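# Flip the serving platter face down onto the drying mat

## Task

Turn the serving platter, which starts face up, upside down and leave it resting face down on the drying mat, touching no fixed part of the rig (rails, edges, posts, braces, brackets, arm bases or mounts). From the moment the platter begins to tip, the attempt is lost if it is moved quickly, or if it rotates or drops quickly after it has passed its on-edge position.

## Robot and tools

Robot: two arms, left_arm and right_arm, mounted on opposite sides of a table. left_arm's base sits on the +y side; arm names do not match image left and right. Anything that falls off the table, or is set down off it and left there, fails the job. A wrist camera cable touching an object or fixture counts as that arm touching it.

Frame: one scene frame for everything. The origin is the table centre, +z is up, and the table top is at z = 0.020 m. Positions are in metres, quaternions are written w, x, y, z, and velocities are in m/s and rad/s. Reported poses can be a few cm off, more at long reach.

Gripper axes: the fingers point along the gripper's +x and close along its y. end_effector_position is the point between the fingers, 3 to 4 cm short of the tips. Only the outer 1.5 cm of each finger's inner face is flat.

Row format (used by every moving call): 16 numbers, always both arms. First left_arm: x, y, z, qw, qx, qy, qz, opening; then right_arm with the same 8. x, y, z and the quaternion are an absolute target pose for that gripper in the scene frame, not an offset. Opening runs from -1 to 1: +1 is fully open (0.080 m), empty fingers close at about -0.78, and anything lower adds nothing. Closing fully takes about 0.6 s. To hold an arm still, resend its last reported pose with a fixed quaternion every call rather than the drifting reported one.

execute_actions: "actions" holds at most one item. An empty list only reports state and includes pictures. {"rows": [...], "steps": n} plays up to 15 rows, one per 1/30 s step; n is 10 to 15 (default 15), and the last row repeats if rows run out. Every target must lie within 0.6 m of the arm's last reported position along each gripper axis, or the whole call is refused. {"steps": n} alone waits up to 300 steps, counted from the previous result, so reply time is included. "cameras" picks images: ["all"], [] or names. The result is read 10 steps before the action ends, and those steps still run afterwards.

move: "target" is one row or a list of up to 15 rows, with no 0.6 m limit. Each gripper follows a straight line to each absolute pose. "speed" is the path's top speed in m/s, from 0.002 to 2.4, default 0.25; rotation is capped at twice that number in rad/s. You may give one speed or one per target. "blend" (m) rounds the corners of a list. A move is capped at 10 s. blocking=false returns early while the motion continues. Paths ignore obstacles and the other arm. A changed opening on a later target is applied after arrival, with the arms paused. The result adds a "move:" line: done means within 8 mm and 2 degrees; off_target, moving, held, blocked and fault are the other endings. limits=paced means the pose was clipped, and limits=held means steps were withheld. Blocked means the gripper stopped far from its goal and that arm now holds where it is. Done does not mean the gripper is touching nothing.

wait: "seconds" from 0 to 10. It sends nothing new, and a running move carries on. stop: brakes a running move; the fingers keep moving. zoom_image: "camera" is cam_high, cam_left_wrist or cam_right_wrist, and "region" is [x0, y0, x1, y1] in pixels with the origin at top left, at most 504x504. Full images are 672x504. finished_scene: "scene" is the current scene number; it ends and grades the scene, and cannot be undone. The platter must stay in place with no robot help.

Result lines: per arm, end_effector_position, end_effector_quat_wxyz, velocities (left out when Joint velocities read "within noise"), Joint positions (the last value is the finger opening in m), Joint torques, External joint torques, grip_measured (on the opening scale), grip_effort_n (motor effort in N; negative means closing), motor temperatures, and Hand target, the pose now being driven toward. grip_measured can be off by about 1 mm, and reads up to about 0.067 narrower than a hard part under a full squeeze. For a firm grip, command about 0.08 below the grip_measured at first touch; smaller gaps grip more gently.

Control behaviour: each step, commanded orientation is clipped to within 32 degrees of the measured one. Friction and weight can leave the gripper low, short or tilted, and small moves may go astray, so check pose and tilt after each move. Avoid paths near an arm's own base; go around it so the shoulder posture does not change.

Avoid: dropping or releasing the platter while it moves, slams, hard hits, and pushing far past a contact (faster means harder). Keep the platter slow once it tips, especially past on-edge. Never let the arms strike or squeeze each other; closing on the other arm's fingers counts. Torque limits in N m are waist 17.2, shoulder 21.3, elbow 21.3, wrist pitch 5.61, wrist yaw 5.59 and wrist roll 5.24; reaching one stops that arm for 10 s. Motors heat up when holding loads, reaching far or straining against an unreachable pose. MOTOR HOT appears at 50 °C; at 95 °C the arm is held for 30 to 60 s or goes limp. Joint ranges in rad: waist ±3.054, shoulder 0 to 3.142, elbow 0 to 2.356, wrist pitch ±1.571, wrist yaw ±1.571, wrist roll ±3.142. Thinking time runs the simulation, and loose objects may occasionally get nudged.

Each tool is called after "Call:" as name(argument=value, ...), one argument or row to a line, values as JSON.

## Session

Call:
execute_actions(
  actions=[],
)

Scene clock: 0.00 s of 3974.00 s.
left_arm: end_effector_position=(+0.3479, +0.1610, +0.3459) grip_measured=+1.000 grip_effort_n=n/a end_effector_quat_wxyz=(+0.891, +0.414, +0.147, -0.113) | right_arm: end_effector_position=(-0.2519, -0.2605, +0.3897) grip_measured=+1.000 grip_effort_n=n/a end_effector_quat_wxyz=(+0.545, +0.034, +0.465, +0.697)
Joint positions: left_arm=[0.639 1.689 1.56 -0.385 -0.76 0.485 0.08] | right_arm=[1.09 1.102 1.345 -0.813 0.553 1.206 0.08]
Joint velocities: within noise
Joint torques (N m): no reading
External joint torques (N m): no reading
Motor temperatures (°C): left_arm=[29 31 26 26 25 30] | right_arm=[28 28 26 28 30 27]
Heat: left arm: hottest shoulder 31 °C (+0.0 °C/min); right arm: hottest wrist yaw 30 °C (+0.0 °C/min).
Hand target: left_arm +0.3479, +0.1611, +0.3467; +0.891, +0.414, +0.147, -0.112 | right_arm -0.2516, -0.2606, +0.3904; +0.544, +0.035, +0.465, +0.697

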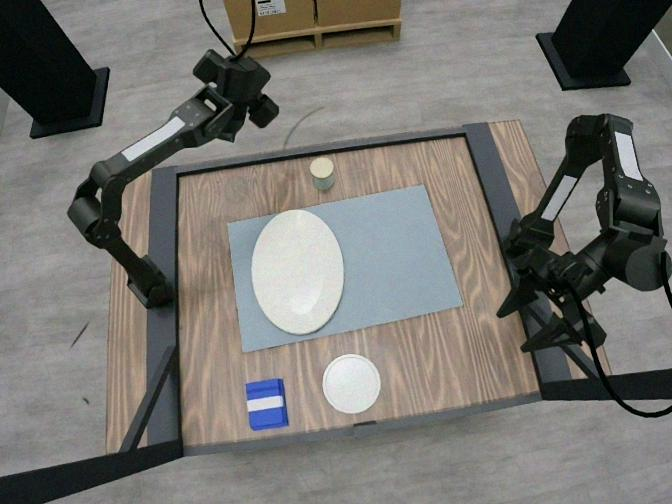

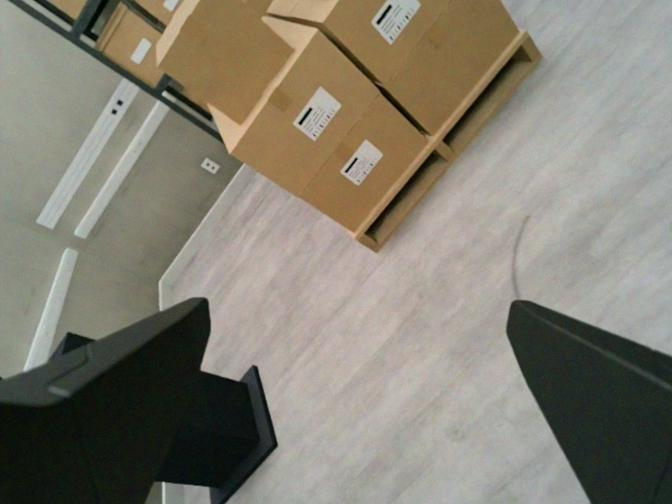

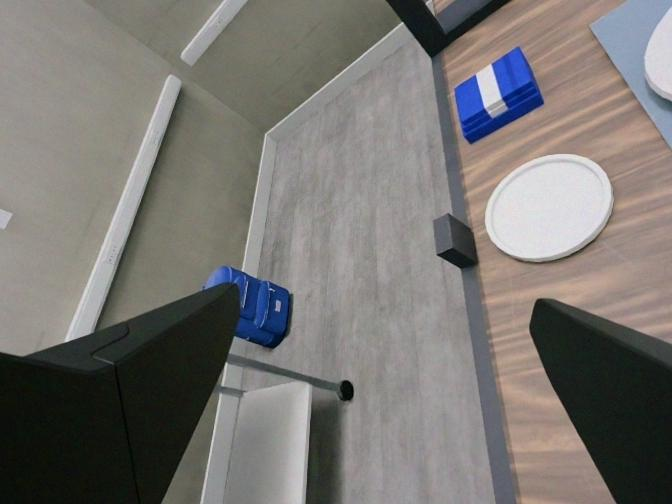

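Call:
move(
  target=[
    [0.3479,0.1610,0.3459,0.891,0.414,0.147,-0.113,1,-0.055,-0.18,0.25,0.6409,0.2989,0.6409,0.2989,0.05],
    [0.3479,0.1610,0.3459,0.891,0.414,0.147,-0.113,1,-0.055,-0.11,0.10,0.6409,0.2989,0.6409,0.2989,0.05],
  ],
  blend=0.03,
  speed=0.3,
  cameras=["all"],
)

Scene clock: 4.17 s of 3974.00 s.
left_arm: end_effector_position=(+0.3479, +0.1610, +0.3459) grip_measured=+1.000 grip_effort_n=-0.2 end_effector_quat_wxyz=(+0.891, +0.414, +0.147, -0.113) | right_arm: end_effector_position=(-0.0555, -0.1085, +0.1043) grip_measured=+0.053 grip_effort_n=-17.9 end_effector_quat_wxyz=(+0.640, +0.303, +0.639, +0.301)
Joint positions: left_arm=[0.639 1.689 1.56 -0.385 -0.76 0.485 0.08] | right_arm=[0.098 1.465 0.527 0.246 0.09 1.646 0.037]
Joint torques (N m): left_arm=[-0.04 -7.15 7.93 1.56 -0.23 -0.03] | right_arm=[-0.17 -5.19 3.86 1.55 -0.11 -0.18]
External joint torques (N m): left_arm=[-0.02 0.71 0.99 0.03 -0.01 0] | right_arm=[-0.23 -0.19 -1.99 0.02 -0.17 -0.13]
Heat: left arm: hottest shoulder 32 °C (+0.0 °C/min); right arm: hottest wrist yaw 30 °C (+0.0 °C/min).
Hand target: left_arm +0.3479, +0.1611, +0.3459; +0.891, +0.414, +0.147, -0.113 | right_arm -0.0549, -0.1100, +0.1000; +0.641, +0.299, +0.641, +0.299
Off the commanded pose: left_arm 0.000 m, 0 deg | right_arm 0.005 m, 1 deg.
Kept back: nothing.
move: done

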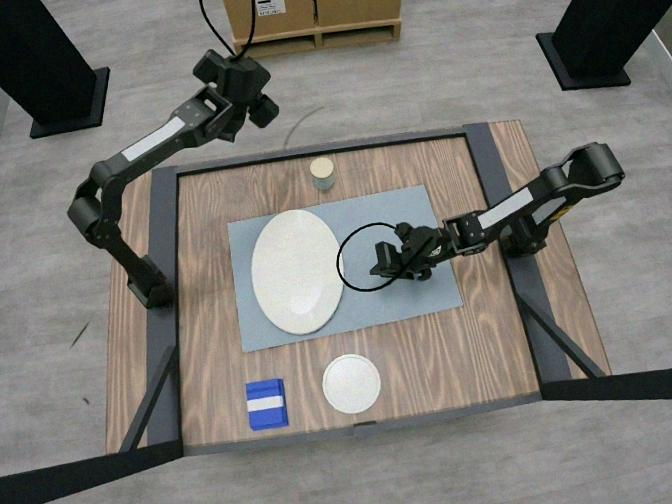

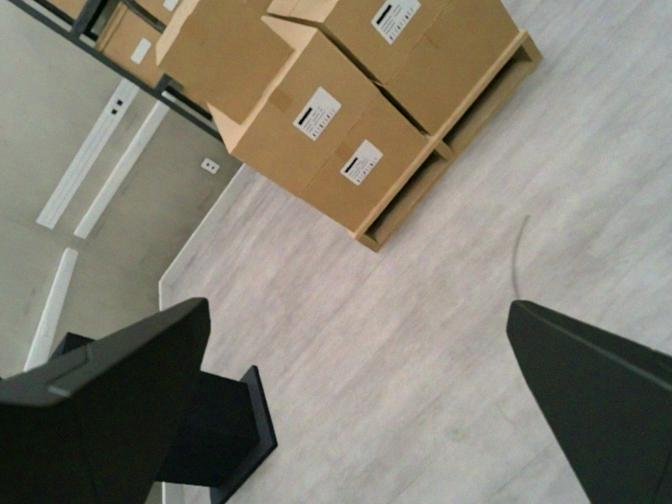

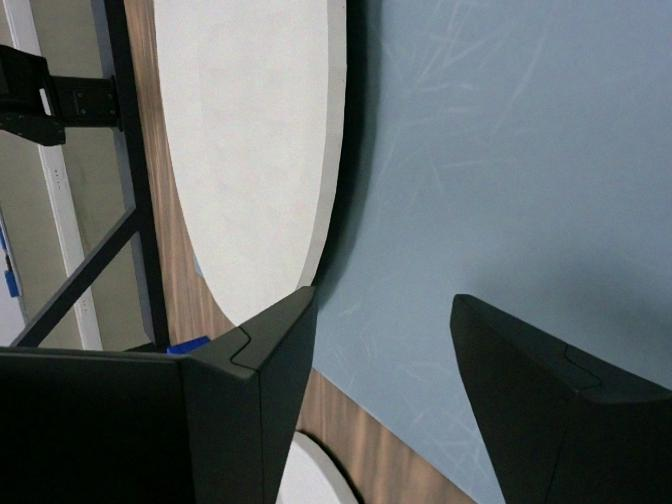

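Call:
move(
  target=[
    [0.3479,0.1610,0.3459,0.891,0.414,0.147,-0.113,1,-0.055,-0.10,0.075,0.6409,0.2989,0.6409,0.2989,0.05],
    [0.3479,0.1610,0.3459,0.891,0.414,0.147,-0.113,1,-0.055,-0.05,0.072,0.6409,0.2989,0.6409,0.2989,0.05],
  ],
  speed=0.1,
  cameras=["cam_right_wrist","cam_high"],
)

Scene clock: 5.90 s of 3974.00 s.
left_arm: end_effector_position=(+0.3479, +0.1610, +0.3459) grip_measured=+1.000 grip_effort_n=-0.2 end_effector_quat_wxyz=(+0.891, +0.414, +0.147, -0.113) | right_arm: end_effector_position=(-0.0552, -0.0547, +0.0722) grip_measured=+0.053 grip_effort_n=-17.9 end_effector_quat_wxyz=(+0.642, +0.299, +0.640, +0.297)
Joint positions: left_arm=[0.639 1.689 1.56 -0.385 -0.76 0.485 0.08] | right_arm=[0.076 1.771 0.689 0.379 0.074 1.631 0.037]
Joint torques (N m): left_arm=[-0.02 -7.17 7.94 1.56 -0.22 -0.03] | right_arm=[-0.37 -6.32 5.66 1.45 -0.11 -0.16]
External joint torques (N m): left_arm=[0.05 0.67 1.03 0.04 -0.01 0.01] | right_arm=[-0.39 0.44 0.45 -0.05 -0.17 -0.12]
Heat: left arm: hottest shoulder 32 °C (+10.2 °C/min); right arm: hottest wrist yaw 30 °C (+0.0 °C/min).
Hand target: left_arm +0.3479, +0.1611, +0.3459; +0.891, +0.414, +0.147, -0.113 | right_arm -0.0550, -0.0501, +0.0720; +0.641, +0.299, +0.641, +0.299
Off the commanded pose: left_arm 0.000 m, 0 deg | right_arm 0.005 m, 0 deg.
Kept back: nothing.
move: done
Images, in order (width x height): cam_high 672x504, cam_right_wrist 672x504.

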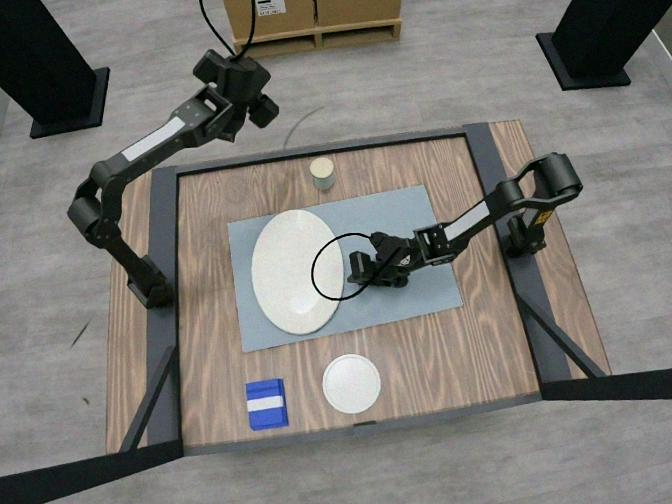

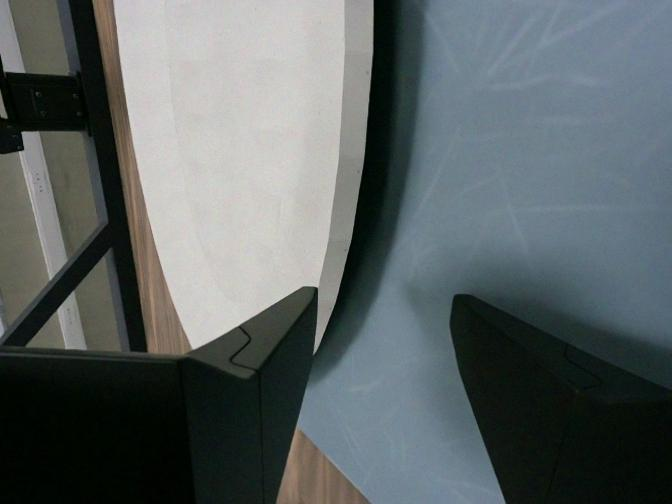

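Call:
move(
  target=[
    [0.3479,0.1610,0.3459,0.891,0.414,0.147,-0.113,1,-0.035,-0.05,0.0745,0.6409,0.2989,0.6409,0.2989,0.05],
    [0.3479,0.1610,0.3459,0.891,0.414,0.147,-0.113,1,-0.035,-0.017,0.073,0.6409,0.2989,0.6409,0.2989,0.05],
  ],
  speed=0.05,
  cameras=["cam_right_wrist","cam_high"],
)

Scene clock: 8.33 s of 3974.00 s.
left_arm: end_effector_position=(+0.3479, +0.1610, +0.3459) grip_measured=+1.000 grip_effort_n=-0.2 end_effector_quat_wxyz=(+0.891, +0.414, +0.147, -0.113) | right_arm: end_effector_position=(-0.0352, -0.0204, +0.0739) grip_measured=+0.053 grip_effort_n=-17.9 end_effector_quat_wxyz=(+0.642, +0.300, +0.640, +0.298)
Joint positions: left_arm=[0.639 1.689 1.56 -0.385 -0.76 0.485 0.08] | right_arm=[0.005 1.868 0.829 0.342 0.02 1.586 0.037]
Joint torques (N m): left_arm=[-0.02 -7.13 7.93 1.56 -0.23 -0.04] | right_arm=[-0.46 -7.55 5.75 1.28 -0.13 -0.2]
External joint torques (N m): left_arm=[-0.01 0.71 1 0.03 -0.01 0] | right_arm=[-0.51 0.06 0.42 -0.21 -0.17 -0.16]
Heat: left arm: hottest shoulder 33 °C (+14.4 °C/min); right arm: hottest wrist yaw 30 °C (+0.0 °C/min).
Hand target: left_arm +0.3479, +0.1611, +0.3459; +0.891, +0.414, +0.147, -0.113 | right_arm -0.0350, -0.0170, +0.0731; +0.641, +0.299, +0.641, +0.299
Off the commanded pose: left_arm 0.000 m, 0 deg | right_arm 0.004 m, 0 deg.
Kept back: nothing.
move: done
Images, in order (width x height): cam_high 672x504, cam_right_wrist 672x504.

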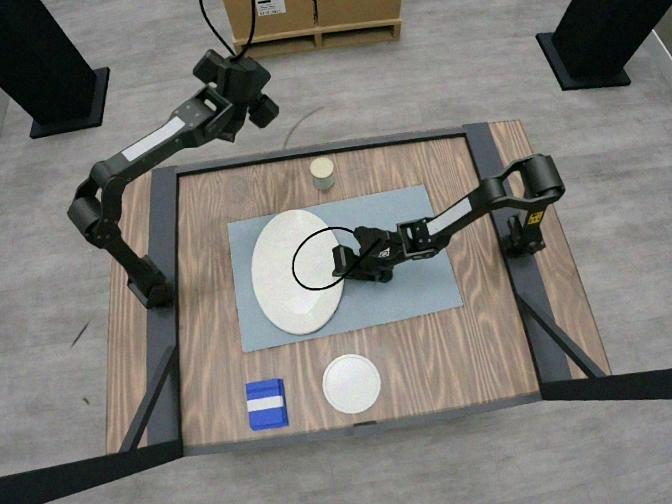

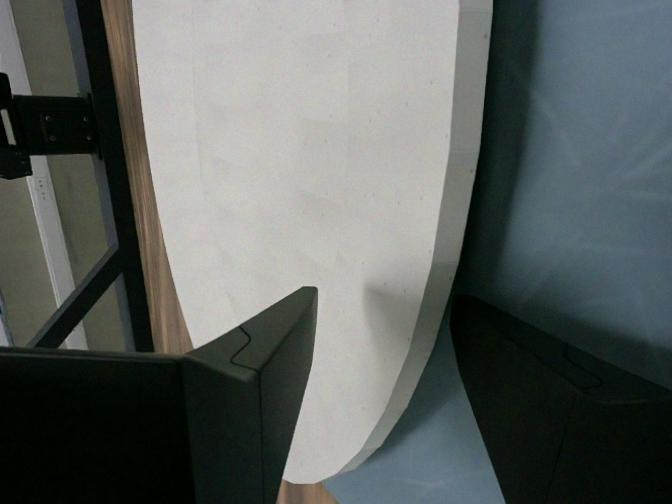

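Call:
move(
  target=[
    [0.3479,0.1610,0.3459,0.891,0.414,0.147,-0.113,1,-0.022,-0.018,0.075,0.6409,0.2989,0.6409,0.2989,0.05],
    [0.3479,0.1610,0.3459,0.891,0.414,0.147,-0.113,1,-0.022,-0.0,0.0735,0.6409,0.2989,0.6409,0.2989,0.05],
  ],
  speed=0.05,
  cameras=["cam_right_wrist","cam_high"],
)

Scene clock: 10.77 s of 3974.00 s.
left_arm: end_effector_position=(+0.3479, +0.1610, +0.3459) grip_measured=+1.000 grip_effort_n=-0.2 end_effector_quat_wxyz=(+0.891, +0.414, +0.147, -0.113) | right_arm: end_effector_position=(-0.0216, -0.0107, +0.0715) grip_measured=+0.053 grip_effort_n=-17.9 end_effector_quat_wxyz=(+0.645, +0.294, +0.643, +0.290)
Joint positions: left_arm=[0.639 1.689 1.56 -0.385 -0.76 0.485 0.08] | right_arm=[-0.035 1.903 0.887 0.296 -0.009 1.561 0.037]
Joint torques (N m): left_arm=[-0.02 -7.15 7.94 1.56 -0.22 -0.04] | right_arm=[0.02 -6.34 7.31 2.41 -0.15 -0.17]
External joint torques (N m): left_arm=[-0.01 0.77 0.97 0.02 -0.01 0] | right_arm=[0.07 1.7 1.82 0.91 -0.19 -0.13]
Heat: left arm: hottest shoulder 34 °C (+16.7 °C/min); right arm: hottest wrist pitch 30 °C (+11.1 °C/min).
Hand target: left_arm +0.3479, +0.1611, +0.3459; +0.891, +0.414, +0.147, -0.113 | right_arm -0.0221, -0.0005, +0.0736; +0.641, +0.299, +0.641, +0.299
Off the commanded pose: left_arm 0.000 m, 0 deg | right_arm 0.011 m, 1 deg.
Kept back: nothing.
move: off_target (right_arm)
Images, in order (width x height): cam_high 672x504, cam_right_wrist 672x504.

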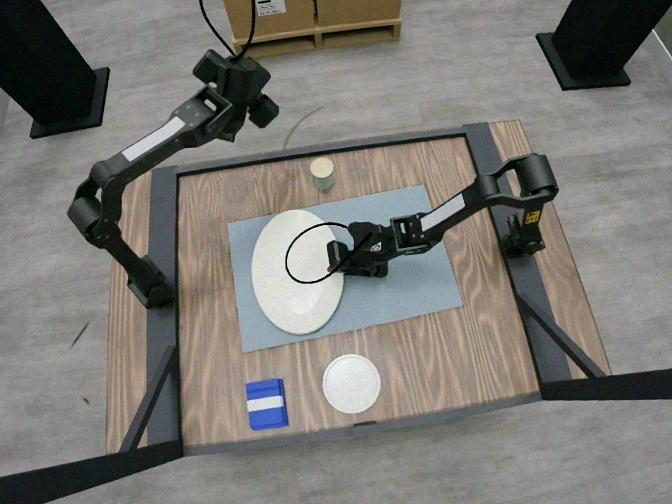

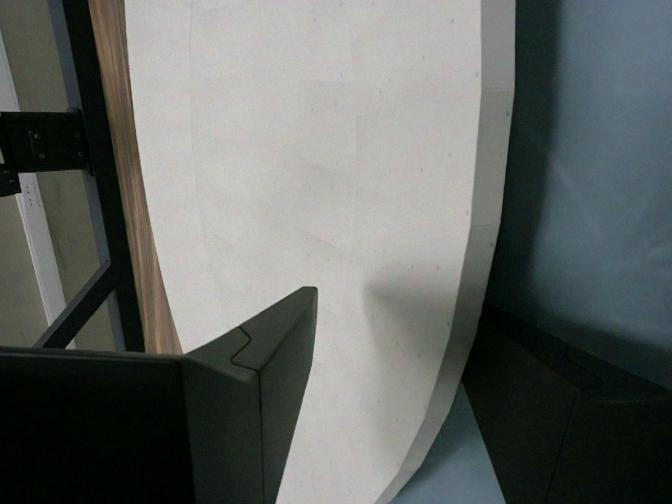

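Call:
move(
  target=[
    [0.3479,0.1610,0.3459,0.891,0.414,0.147,-0.113,1,-0.010,-0.016,0.079,0.6409,0.2989,0.6409,0.2989,0.05],
    [0.3479,0.1610,0.3459,0.891,0.414,0.147,-0.113,1,-0.010,0.007,0.0785,0.6409,0.2989,0.6409,0.2989,0.05],
  ],
  speed=0.05,
  cameras=["cam_right_wrist","cam_high"],
)

Scene clock: 12.30 s of 3974.00 s.
left_arm: end_effector_position=(+0.3479, +0.1610, +0.3459) grip_measured=+1.000 grip_effort_n=-0.2 end_effector_quat_wxyz=(+0.891, +0.414, +0.147, -0.113) | right_arm: end_effector_position=(-0.0111, -0.0074, +0.0711) grip_measured=+0.053 grip_effort_n=-17.9 end_effector_quat_wxyz=(+0.645, +0.287, +0.648, +0.285)
Joint positions: left_arm=[0.639 1.689 1.56 -0.385 -0.76 0.485 0.08] | right_arm=[-0.069 1.915 0.918 0.259 -0.043 1.539 0.037]
Joint torques (N m): left_arm=[-0.02 -7.14 7.93 1.56 -0.23 -0.03] | right_arm=[-0.16 -7.39 8.31 2.73 0.12 -0.2]
External joint torques (N m): left_arm=[-0.06 0.67 1.03 0.04 -0.01 0] | right_arm=[-0.2 0.69 2.85 1.28 0.11 -0.16]
Heat: left arm: hottest shoulder 34 °C (+14.6 °C/min); right arm: hottest shoulder 30 °C (+9.8 °C/min).
Hand target: left_arm +0.3479, +0.1611, +0.3459; +0.891, +0.414, +0.147, -0.113 | right_arm -0.0100, +0.0062, +0.0789; +0.641, +0.299, +0.641, +0.299
Off the commanded pose: left_arm 0.000 m, 0 deg | right_arm 0.016 m, 2 deg.
Kept back: nothing.
move: off_target (right_arm)
Images, in order (width x height): cam_high 672x504, cam_right_wrist 672x504.

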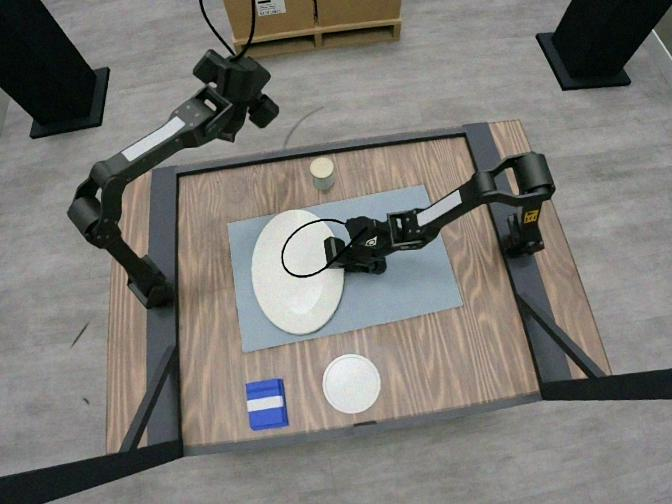

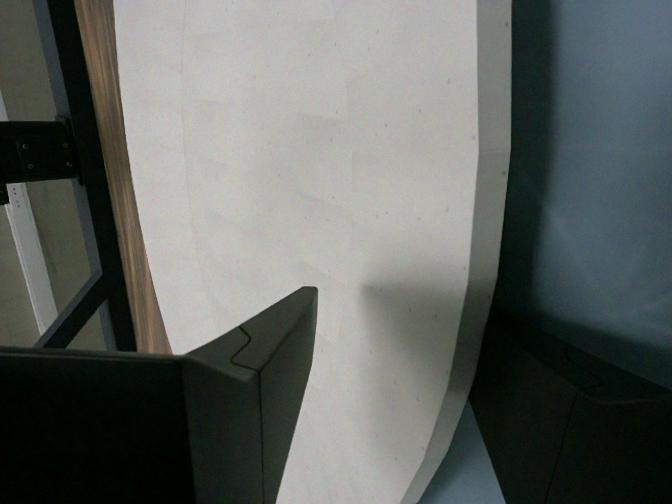

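Call:
move(
  target=[
    [0.3479,0.1610,0.3459,0.891,0.414,0.147,-0.113,1,-0.010,-0.007,0.073,0.6409,0.2989,0.6409,0.2989,0.12],
    [0.3479,0.1610,0.3459,0.891,0.414,0.147,-0.113,1,-0.010,0.012,0.073,0.6409,0.2989,0.6409,0.2989,0.12],
  ],
  speed=0.05,
  cameras=["cam_right_wrist","cam_high"],
)

Scene clock: 14.40 s of 3974.00 s.
left_arm: end_effector_position=(+0.3479, +0.1610, +0.3459) grip_measured=+1.000 grip_effort_n=-0.2 end_effector_quat_wxyz=(+0.891, +0.414, +0.147, -0.113) | right_arm: end_effector_position=(-0.0110, -0.0052, +0.0696) grip_measured=+0.118 grip_effort_n=7.7 end_effector_quat_wxyz=(+0.645, +0.287, +0.648, +0.285) end_effector_velocity=(+0.000, +0.004, +0.002) end_effector_angular_velocity=(+0.003, -0.001, +0.008)
Joint positions: left_arm=[0.639 1.689 1.56 -0.385 -0.76 0.485 0.08] | right_arm=[-0.069 1.926 0.926 0.26 -0.043 1.539 0.04]
Joint velocities: left_arm=[within noise] | right_arm=[-0.002 0.007 0.017 -0.007 -0.007 -0.007 0]
Joint torques (N m): left_arm=[-0.02 -7.14 7.94 1.56 -0.23 -0.03] | right_arm=[0.05 -5.22 8.69 3.45 0.12 -0.1]
External joint torques (N m): left_arm=[-0.01 0.59 1.1 0.05 -0.02 0.01] | right_arm=[0.11 3.12 3.14 1.94 0.1 -0.06]
Heat: left arm: hottest shoulder 34 °C (+12.5 °C/min); right arm: hottest wrist pitch 31 °C (+12.5 °C/min).
Hand target: left_arm +0.3479, +0.1611, +0.3459; +0.891, +0.414, +0.147, -0.113 | right_arm -0.0101, +0.0107, +0.0734; +0.641, +0.299, +0.641, +0.299
Off the commanded pose: left_arm 0.000 m, 0 deg | right_arm 0.018 m, 2 deg.
Kept back: nothing.
move: off_target (right_arm)
Images, in order (width x height): cam_high 672x504, cam_right_wrist 672x504.

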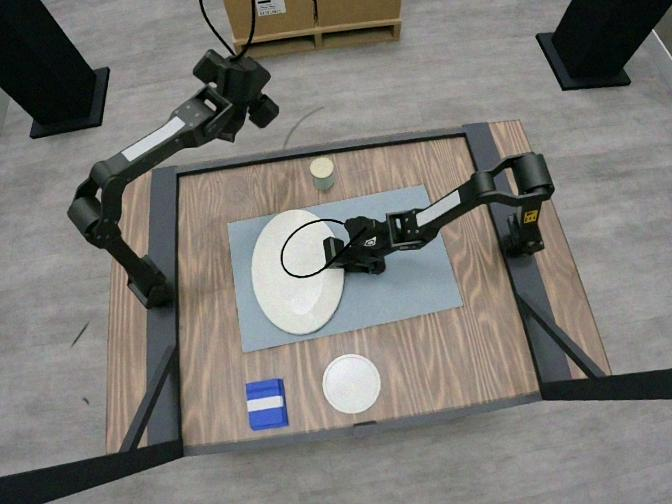

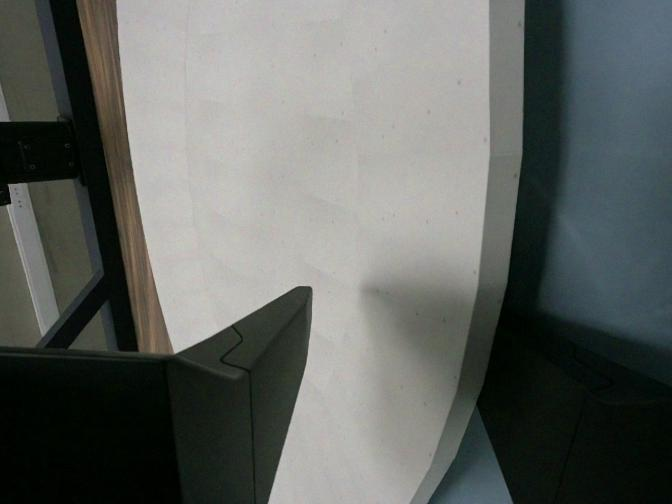

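Call:
move(
  target=[
    [0.3479,0.1610,0.3459,0.891,0.414,0.147,-0.113,1,-0.011,0.003,0.0755,0.6409,0.2989,0.6409,0.2989,-0.15],
    [0.3479,0.1610,0.3459,0.891,0.414,0.147,-0.113,1,-0.011,0.004,0.0755,0.6409,0.2989,0.6409,0.2989,-0.3],
  ],
  speed=0.03,
  cameras=["cam_right_wrist","cam_high"],
)

Call:
move(
  target=[
    [0.3479,0.1610,0.3459,0.891,0.414,0.147,-0.113,1,-0.011,0.004,0.0765,0.6409,0.2989,0.6409,0.2989,-0.42],
    [0.3479,0.1610,0.3459,0.891,0.414,0.147,-0.113,1,-0.011,0.004,0.0775,0.6409,0.2989,0.6409,0.2989,-0.52],
  ],
  speed=0.03,
  cameras=["cam_right_wrist","cam_high"],
)

Scene clock: 16.27 s of 3974.00 s.
left_arm: end_effector_position=(+0.3479, +0.1610, +0.3459) grip_measured=+1.000 grip_effort_n=-0.2 end_effector_quat_wxyz=(+0.891, +0.414, +0.147, -0.113) | right_arm: end_effector_position=(-0.0109, -0.0050, +0.0704) grip_measured=-0.295 grip_effort_n=-25.8 end_effector_quat_wxyz=(+0.645, +0.287, +0.648, +0.285)
Joint positions: left_arm=[0.639 1.689 1.56 -0.385 -0.76 0.485 0.08] | right_arm=[-0.069 1.924 0.927 0.26 -0.042 1.539 0.022]
Joint torques (N m): left_arm=[-0.03 -7.16 7.92 1.56 -0.22 -0.03] | right_arm=[0.11 -8.17 5.82 3.65 0.15 -0.06]
External joint torques (N m): left_arm=[-0.06 0.62 1.05 0.05 -0.01 0] | right_arm=[0.1 0 0.33 2.19 0.14 -0.02]
Motor temperatures (°C): left_arm=[29 35 30 29 25 30] | right_arm=[28 30 30 33 30 27]
Heat: left arm: hottest shoulder 35 °C (+14.8 °C/min); right arm: hottest wrist pitch 33 °C (+18.4 °C/min).
Hand target: left_arm +0.3479, +0.1611, +0.3459; +0.891, +0.414, +0.147, -0.113 | right_arm -0.0110, +0.0036, +0.0757; +0.641, +0.299, +0.641, +0.299
Off the commanded pose: left_arm 0.000 m, 0 deg | right_arm 0.010 m, 2 deg.
Kept back: nothing.
move: off_target (right_arm); target 2's new opening was sent with right_arm's hand 0.010 m and 2 deg from that target
Images, in order (width x height): cam_high 672x504, cam_right_wrist 672x504.

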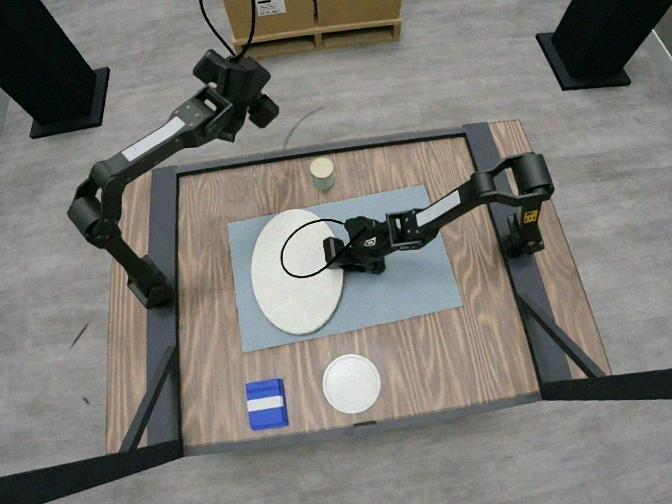

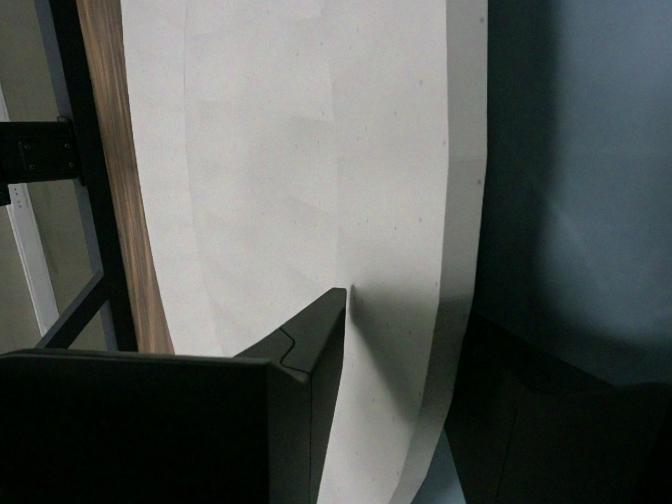

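Scene clock: 18.17 s of 3974.00 s.
left_arm: end_effector_position=(+0.3479, +0.1610, +0.3459) grip_measured=+1.000 grip_effort_n=-0.2 end_effector_quat_wxyz=(+0.891, +0.414, +0.147, -0.113) | right_arm: end_effector_position=(-0.0109, -0.0048, +0.0714) grip_measured=-0.394 grip_effort_n=-83.5 end_effector_quat_wxyz=(+0.644, +0.290, +0.647, +0.287)
Joint positions: left_arm=[0.639 1.689 1.56 -0.385 -0.76 0.485 0.08] | right_arm=[-0.069 1.922 0.924 0.266 -0.042 1.54 0.017]
Joint torques (N m): left_arm=[-0.02 -7.15 7.92 1.56 -0.23 -0.03] | right_arm=[0.03 -8.5 6.11 2.74 0.15 -0.11]
External joint torques (N m): left_arm=[-0.02 0.78 0.94 0.02 -0.01 0] | right_arm=[0.04 -0.32 0.63 1.27 0.13 -0.07]
Heat: left arm: hottest shoulder 35 °C (+13.2 °C/min); right arm: hottest wrist pitch 35 °C (+23.1 °C/min). Heating fast: the right arm's wrist pitch motor: a push or a pull is the cause, and it goes on while you think. Ease it with your next call, before anything else.
Hand target: left_arm +0.3479, +0.1611, +0.3459; +0.891, +0.414, +0.147, -0.113 | right_arm -0.0110, +0.0037, +0.0776; +0.641, +0.299, +0.641, +0.299
Off the commanded pose: left_arm 0.000 m, 0 deg | right_arm 0.011 m, 2 deg.
Kept back: nothing.
move: off_target (right_arm); target 2's new opening was sent with right_arm's hand 0.011 m and 2 deg from that target
Images, in order (width x height): cam_high 672x504, cam_right_wrist 672x504.

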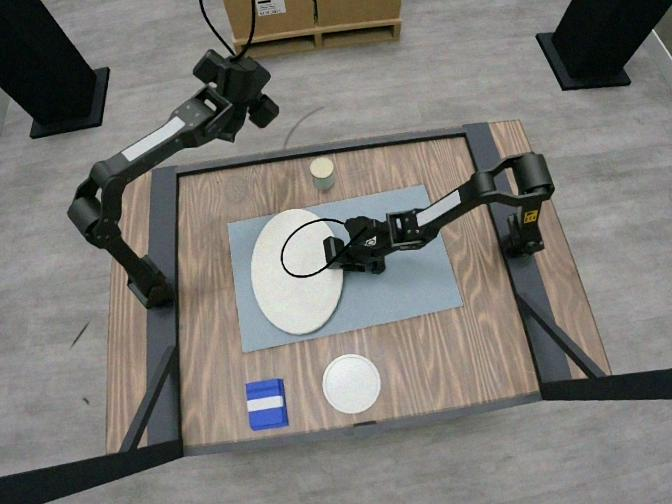

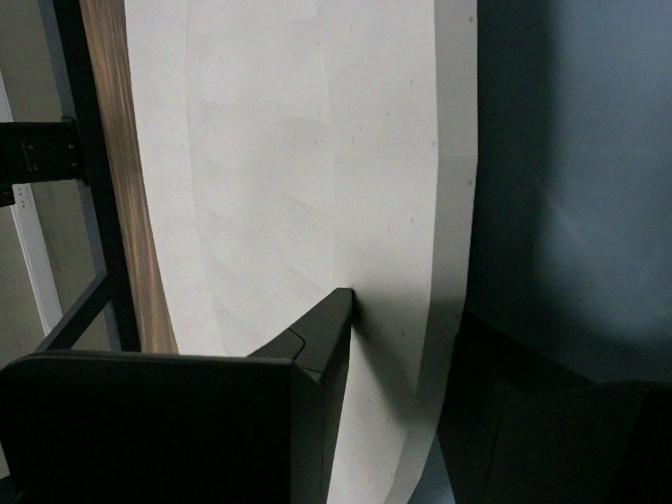

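Call:
move(
  target=[
    [0.3479,0.1610,0.3459,0.891,0.414,0.147,-0.113,1,-0.011,-0.005,0.085,0.6409,0.2989,0.6409,0.2989,-0.6],
    [0.3479,0.1610,0.3459,0.891,0.414,0.147,-0.113,1,-0.011,-0.008,0.105,0.6409,0.2989,0.6409,0.2989,-0.7],
  ],
  speed=0.03,
  cameras=["cam_right_wrist","cam_high"],
)

Scene clock: 20.37 s of 3974.00 s.
left_arm: end_effector_position=(+0.3479, +0.1610, +0.3459) grip_measured=+1.000 grip_effort_n=-0.2 end_effector_quat_wxyz=(+0.891, +0.414, +0.147, -0.113) | right_arm: end_effector_position=(-0.0109, -0.0041, +0.1029) grip_measured=-0.587 grip_effort_n=-83.5 end_effector_quat_wxyz=(+0.639, +0.303, +0.640, +0.301)
Joint positions: left_arm=[0.639 1.689 1.56 -0.385 -0.76 0.485 0.08] | right_arm=[-0.069 1.839 0.935 0.215 -0.042 1.54 0.009]
Joint torques (N m): left_arm=[-0.03 -7.15 7.93 1.56 -0.22 -0.04] | right_arm=[-0.12 -11.65 4.19 -0.04 0.07 -0.15]
External joint torques (N m): left_arm=[-0.08 0.59 1.07 0.05 -0.01 0] | right_arm=[-0.14 -3.68 -1.69 -1.56 0.05 -0.1]
Heat: left arm: hottest shoulder 36 °C (+14.7 °C/min); right arm: hottest wrist pitch 35 °C (+20.6 °C/min). Heating fast: the right arm's wrist pitch motor: a push or a pull is the cause, and it goes on while you think. Ease it with your next call, before anything else.
Hand target: left_arm +0.3479, +0.1611, +0.3459; +0.891, +0.414, +0.147, -0.113 | right_arm -0.0110, -0.0079, +0.1051; +0.641, +0.299, +0.641, +0.299
Off the commanded pose: left_arm 0.000 m, 0 deg | right_arm 0.004 m, 1 deg.
Kept back: nothing.
move: done
Images, in order (width x height): cam_high 672x504, cam_right_wrist 672x504.

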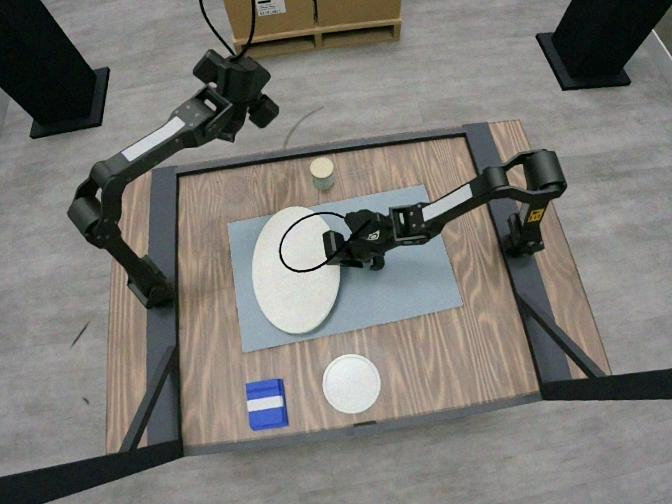

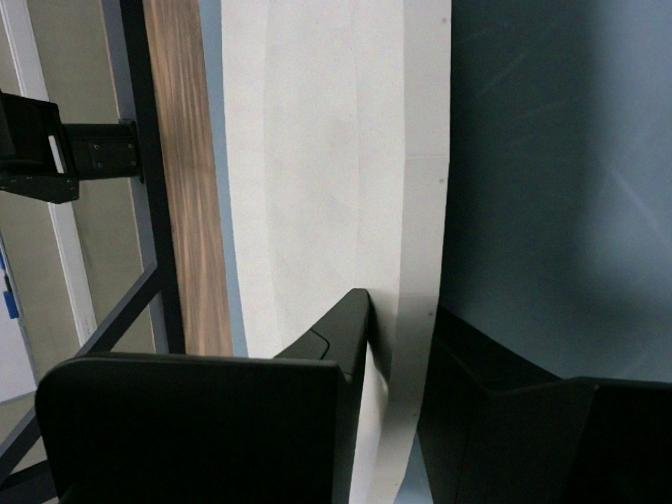

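Call:
move(
  target=[
    [0.3479,0.1610,0.3459,0.891,0.414,0.147,-0.113,1,-0.011,-0.015,0.135,0.6409,0.2989,0.6409,0.2989,-0.75],
    [0.3479,0.1610,0.3459,0.891,0.414,0.147,-0.113,1,-0.011,-0.028,0.18,0.6409,0.2989,0.6409,0.2989,-0.8],
  ],
  speed=0.03,
  cameras=["cam_right_wrist","cam_high"],
)

Call:
move(
  target=[
    [0.3479,0.1610,0.3459,0.891,0.414,0.147,-0.113,1,-0.011,-0.045,0.19,0.6533,0.2706,0.6533,0.2706,-0.8],
    [0.3479,0.1610,0.3459,0.891,0.414,0.147,-0.113,1,-0.011,-0.055,0.215,0.6645,0.2419,0.6645,0.2419,-0.8],
  ],
  speed=0.03,
  cameras=["cam_right_wrist","cam_high"],
)

Scene clock: 24.60 s of 3974.00 s.
left_arm: end_effector_position=(+0.3479, +0.1610, +0.3459) grip_measured=+1.000 grip_effort_n=-0.2 end_effector_quat_wxyz=(+0.891, +0.414, +0.147, -0.113) | right_arm: end_effector_position=(-0.0123, -0.0378, +0.1457) grip_measured=-0.623 grip_effort_n=-83.5 end_effector_quat_wxyz=(+0.651, +0.272, +0.656, +0.268)
Joint positions: left_arm=[0.639 1.689 1.56 -0.385 -0.76 0.485 0.08] | right_arm=[-0.07 1.647 0.976 -0.116 -0.042 1.54 0.007]
Joint torques (N m): left_arm=[-0.02 -7.15 7.94 1.56 -0.22 -0.04] | right_arm=[-0.09 -14.09 8.98 1.59 0.04 -0.19]
External joint torques (N m): left_arm=[0.04 0.57 1.11 0.06 -0.02 -0.01] | right_arm=[-0.1 -7.08 2.57 0.17 0.03 -0.15]
Heat: left arm: hottest shoulder 36 °C (+12.2 °C/min); right arm: hottest wrist pitch 34 °C (+14.6 °C/min).
Hand target: left_arm +0.3479, +0.1611, +0.3459; +0.891, +0.414, +0.147, -0.113 | right_arm -0.0112, -0.0292, +0.1798; +0.641, +0.299, +0.641, +0.299
Off the commanded pose: left_arm 0.000 m, 0 deg | right_arm 0.036 m, 5 deg.
Kept back: nothing.
move: off_target (right_arm); target 2's new opening was sent with right_arm's hand 0.036 m and 5 deg from that target
Images, in order (width x height): cam_high 672x504, cam_right_wrist 672x504.

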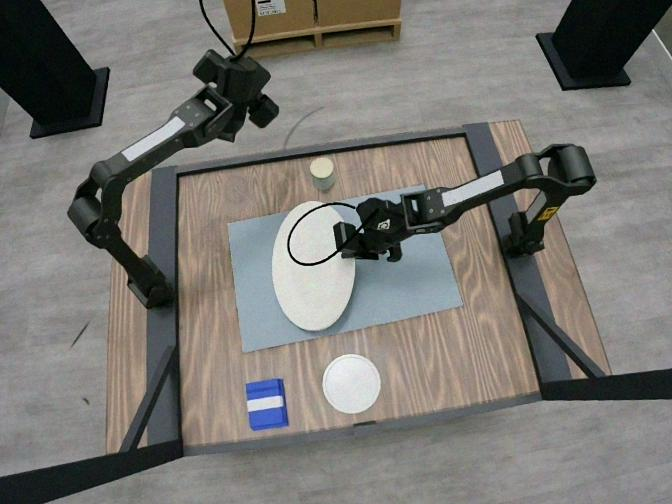

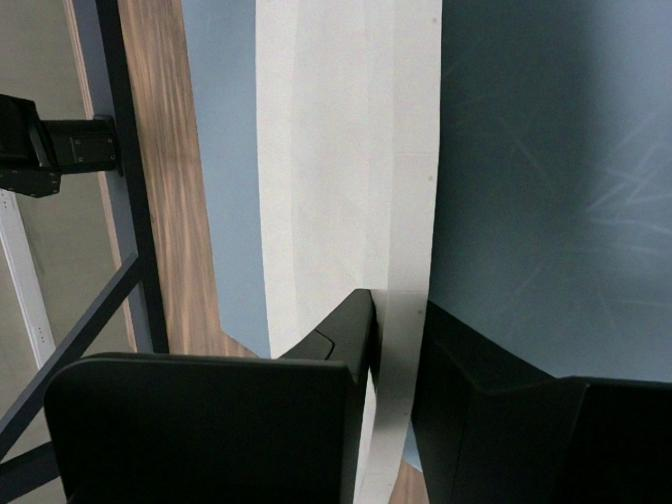

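Scene clock: 27.77 s of 3974.00 s.
left_arm: end_effector_position=(+0.3479, +0.1610, +0.3459) grip_measured=+1.000 grip_effort_n=-0.2 end_effector_quat_wxyz=(+0.891, +0.414, +0.147, -0.113) | right_arm: end_effector_position=(-0.0133, -0.0628, +0.1804) grip_measured=-0.624 grip_effort_n=-83.5 end_effector_quat_wxyz=(+0.671, +0.212, +0.679, +0.210)
Joint positions: left_arm=[0.639 1.689 1.56 -0.385 -0.76 0.485 0.08] | right_arm=[-0.071 1.594 1.168 -0.539 -0.042 1.532 0.007]
Joint torques (N m): left_arm=[-0.02 -7.15 7.93 1.56 -0.23 -0.03] | right_arm=[-0.24 -13.97 9.62 1.27 0.2 -0.2]
External joint torques (N m): left_arm=[-0.08 0.77 0.98 0.04 -0.01 0] | right_arm=[-0.24 -7.27 3.11 0.08 0.18 -0.17]
Motor temperatures (°C): left_arm=[29 37 32 30 25 30] | right_arm=[27 35 33 34 30 27]
Heat: left arm: hottest shoulder 37 °C (+13.0 °C/min); right arm: hottest shoulder 35 °C (+15.1 °C/min).
Hand target: left_arm +0.3479, +0.1611, +0.3459; +0.891, +0.414, +0.147, -0.113 | right_arm -0.0111, -0.0563, +0.2147; +0.665, +0.242, +0.664, +0.242
Off the commanded pose: left_arm 0.000 m, 0 deg | right_arm 0.036 m, 5 deg.
Kept back: nothing.
move: off_target (right_arm)
Images, in order (width x height): cam_high 672x504, cam_right_wrist 672x504.

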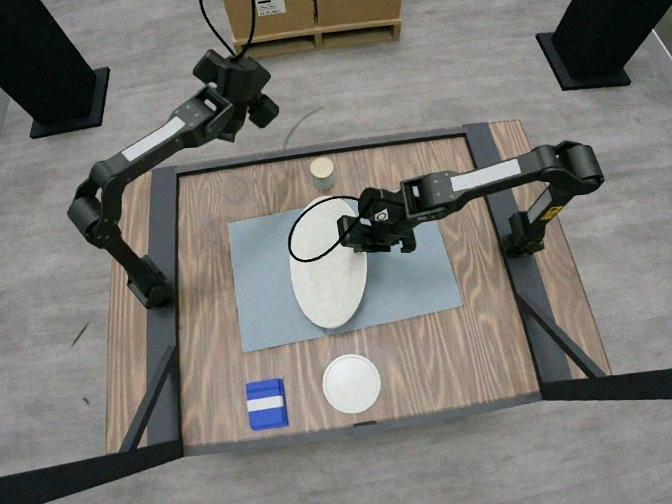

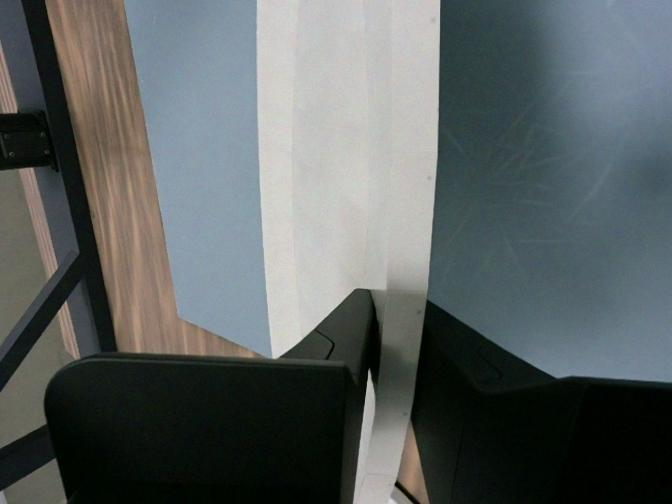

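Call:
move(
  target=[
    [0.3479,0.1610,0.3459,0.891,0.414,0.147,-0.113,1,-0.011,-0.068,0.24,0.683,0.183,0.683,0.183,-0.85],
    [0.3479,0.1610,0.3459,0.891,0.414,0.147,-0.113,1,-0.011,-0.082,0.27,0.6964,0.1228,0.6964,0.1228,-0.9],
  ],
  speed=0.03,
)

Call:
move(
  target=[
    [0.3479,0.1610,0.3459,0.891,0.414,0.147,-0.113,1,-0.011,-0.1,0.3,0.6964,0.1228,0.6964,0.1228,-0.9],
    [0.3479,0.1610,0.3459,0.891,0.414,0.147,-0.113,1,-0.011,-0.11,0.345,0.7011,0.0923,0.7011,0.0923,-0.9],
  ],
  speed=0.04,
  cameras=["cam_right_wrist","cam_high"],
)

Scene clock: 35.00 s of 3974.00 s.
left_arm: end_effector_position=(+0.3479, +0.1610, +0.3459) grip_measured=+1.000 grip_effort_n=-0.2 end_effector_quat_wxyz=(+0.891, +0.414, +0.147, -0.113) | right_arm: end_effector_position=(-0.0124, -0.0906, +0.2409) grip_measured=-0.627 grip_effort_n=-83.5 end_effector_quat_wxyz=(+0.697, +0.091, +0.706, +0.087)
Joint positions: left_arm=[0.639 1.689 1.56 -0.385 -0.76 0.485 0.08] | right_arm=[-0.071 1.758 1.718 -1.28 -0.026 1.524 0.007]
Joint torques (N m): left_arm=[-0.02 -7.15 7.94 1.56 -0.23 -0.03] | right_arm=[-0.16 -12.96 10.69 1.15 0.3 -0.18]
External joint torques (N m): left_arm=[0.03 0.83 0.9 0 -0.01 0.01] | right_arm=[-0.22 -5.46 4.65 0.43 0.27 -0.17]
Heat: left arm: hottest shoulder 37 °C (+10.3 °C/min); right arm: hottest shoulder 38 °C (+17.1 °C/min), its elbow heating fast: 36 °C (+30.0 °C/min). Heating fast: the right arm's shoulder motor and the right arm's elbow motor: a push or a pull is the cause, and it goes on while you think. Ease it with your next call, before anything else.
Hand target: left_arm +0.3479, +0.1611, +0.3459; +0.891, +0.414, +0.147, -0.113 | right_arm -0.0111, -0.0837, +0.2699; +0.696, +0.123, +0.696, +0.123
Off the commanded pose: left_arm 0.000 m, 0 deg | right_arm 0.030 m, 6 deg.
Kept back: nothing.
move: off_target (right_arm); target 2's new opening was sent with right_arm's hand 0.030 m and 6 deg from that target

Scene clock: 37.27 s of 3974.00 s.
left_arm: end_effector_position=(+0.3479, +0.1610, +0.3459) grip_measured=+1.000 grip_effort_n=-0.2 end_effector_quat_wxyz=(+0.891, +0.414, +0.147, -0.113) | right_arm: end_effector_position=(-0.0123, -0.1052, +0.3066) grip_measured=-0.627 grip_effort_n=-83.5 end_effector_quat_wxyz=(+0.699, +0.087, +0.705, +0.085)
Joint positions: left_arm=[0.639 1.689 1.56 -0.385 -0.76 0.485 0.08] | right_arm=[-0.071 1.804 2.054 -1.578 -0.021 1.521 0.007]
Joint torques (N m): left_arm=[-0.02 -7.15 7.93 1.56 -0.23 -0.04] | right_arm=[-0.19 -16.51 10.67 0.38 0.26 -0.11]
External joint torques (N m): left_arm=[-0.01 0.73 1.01 0.04 -0.01 0] | right_arm=[-0.2 -9.26 5.23 -0.31 0.22 -0.09]
Heat: left arm: hottest shoulder 38 °C (+11.3 °C/min); right arm: hottest shoulder 39 °C (+17.7 °C/min).
Hand target: left_arm +0.3479, +0.1611, +0.3459; +0.891, +0.414, +0.147, -0.113 | right_arm -0.0113, -0.1121, +0.3431; +0.697, +0.128, +0.694, +0.127
Off the commanded pose: left_arm 0.000 m, 0 deg | right_arm 0.039 m, 1 deg.
joint sent to its limit (right arm) — joint 4 (wrist pitch), lower limit.
Kept back: nothing.
move: off_target (right_arm)
Images, in order (width x height): cam_high 672x504, cam_right_wrist 672x504.

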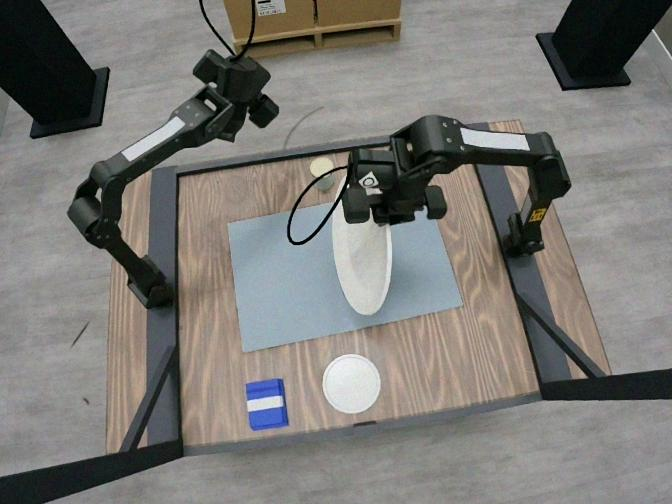

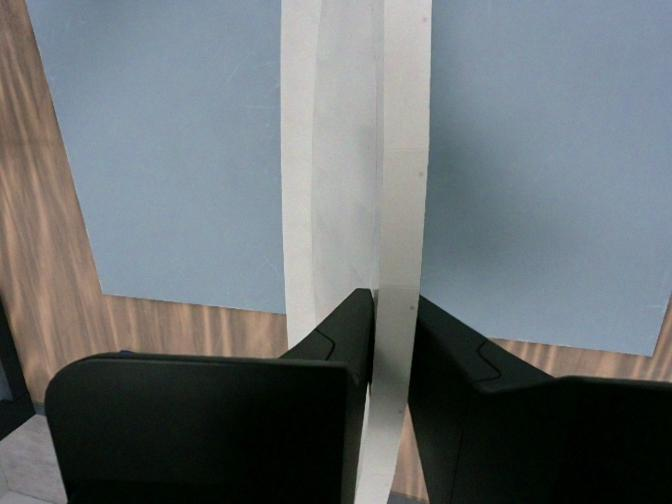

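Call:
move(
  target=[
    [0.3479,0.1610,0.3459,0.891,0.414,0.147,-0.113,1,-0.02,-0.105,0.345,0.561,-0.4305,0.4305,0.561,-0.9],
    [0.3479,0.1610,0.3459,0.891,0.414,0.147,-0.113,1,-0.03,-0.09,0.345,0.0923,-0.7011,-0.0923,0.7011,-0.9],
  ],
  speed=0.17,
  cameras=["cam_right_wrist","cam_high"],
)

Scene clock: 47.63 s of 3974.00 s.
left_arm: end_effector_position=(+0.3479, +0.1610, +0.3459) grip_measured=+1.000 grip_effort_n=-0.2 end_effector_quat_wxyz=(+0.891, +0.414, +0.147, -0.113) | right_arm: end_effector_position=(-0.0289, -0.0888, +0.3177) grip_measured=-0.628 grip_effort_n=-83.5 end_effector_quat_wxyz=(+0.106, -0.699, -0.101, +0.700)
Joint positions: left_arm=[0.639 1.689 1.56 -0.385 -0.76 0.485 0.08] | right_arm=[-0.016 1.849 2.151 -1.578 -0.001 -1.563 0.007]
Joint torques (N m): left_arm=[-0.03 -7.15 7.92 1.56 -0.23 -0.04] | right_arm=[0.21 -13.18 10.07 0.44 0.05 -0.15]
External joint torques (N m): left_arm=[-0.03 0.66 1.02 0.04 -0.01 0] | right_arm=[0.2 -5.77 4.74 -0.32 0.11 -0.16]
Motor temperatures (°C): left_arm=[29 39 34 32 25 30] | right_arm=[27 44 40 32 30 26]
Heat: left arm: hottest shoulder 39 °C (+10.1 °C/min); right arm: hottest shoulder 44 °C (+20.2 °C/min).
Hand target: left_arm +0.3479, +0.1611, +0.3459; +0.891, +0.414, +0.147, -0.113 | right_arm -0.0299, -0.0913, +0.3439; -0.133, +0.694, +0.133, -0.695
Off the commanded pose: left_arm 0.000 m, 0 deg | right_arm 0.027 m, 2 deg.
joint sent to its limit (right arm) — joint 4 (wrist pitch), lower limit.
Kept back: nothing.
move: off_target (right_arm)
Images, in order (width x height): cam_high 672x504, cam_right_wrist 672x504.

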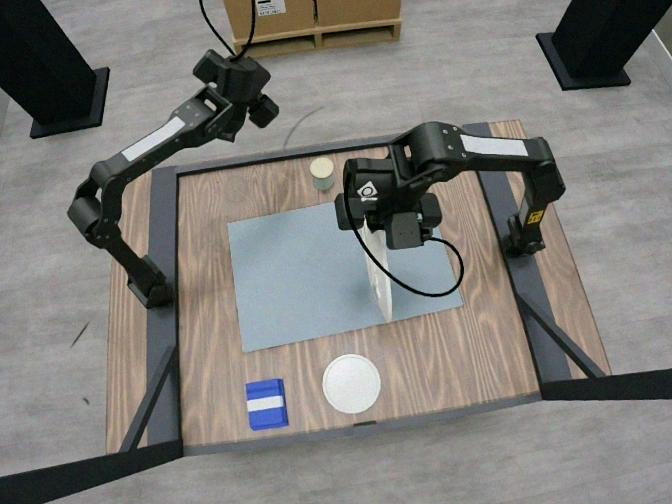

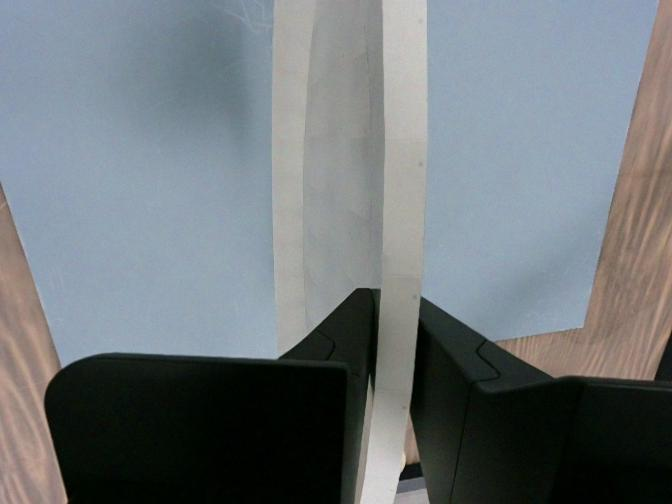

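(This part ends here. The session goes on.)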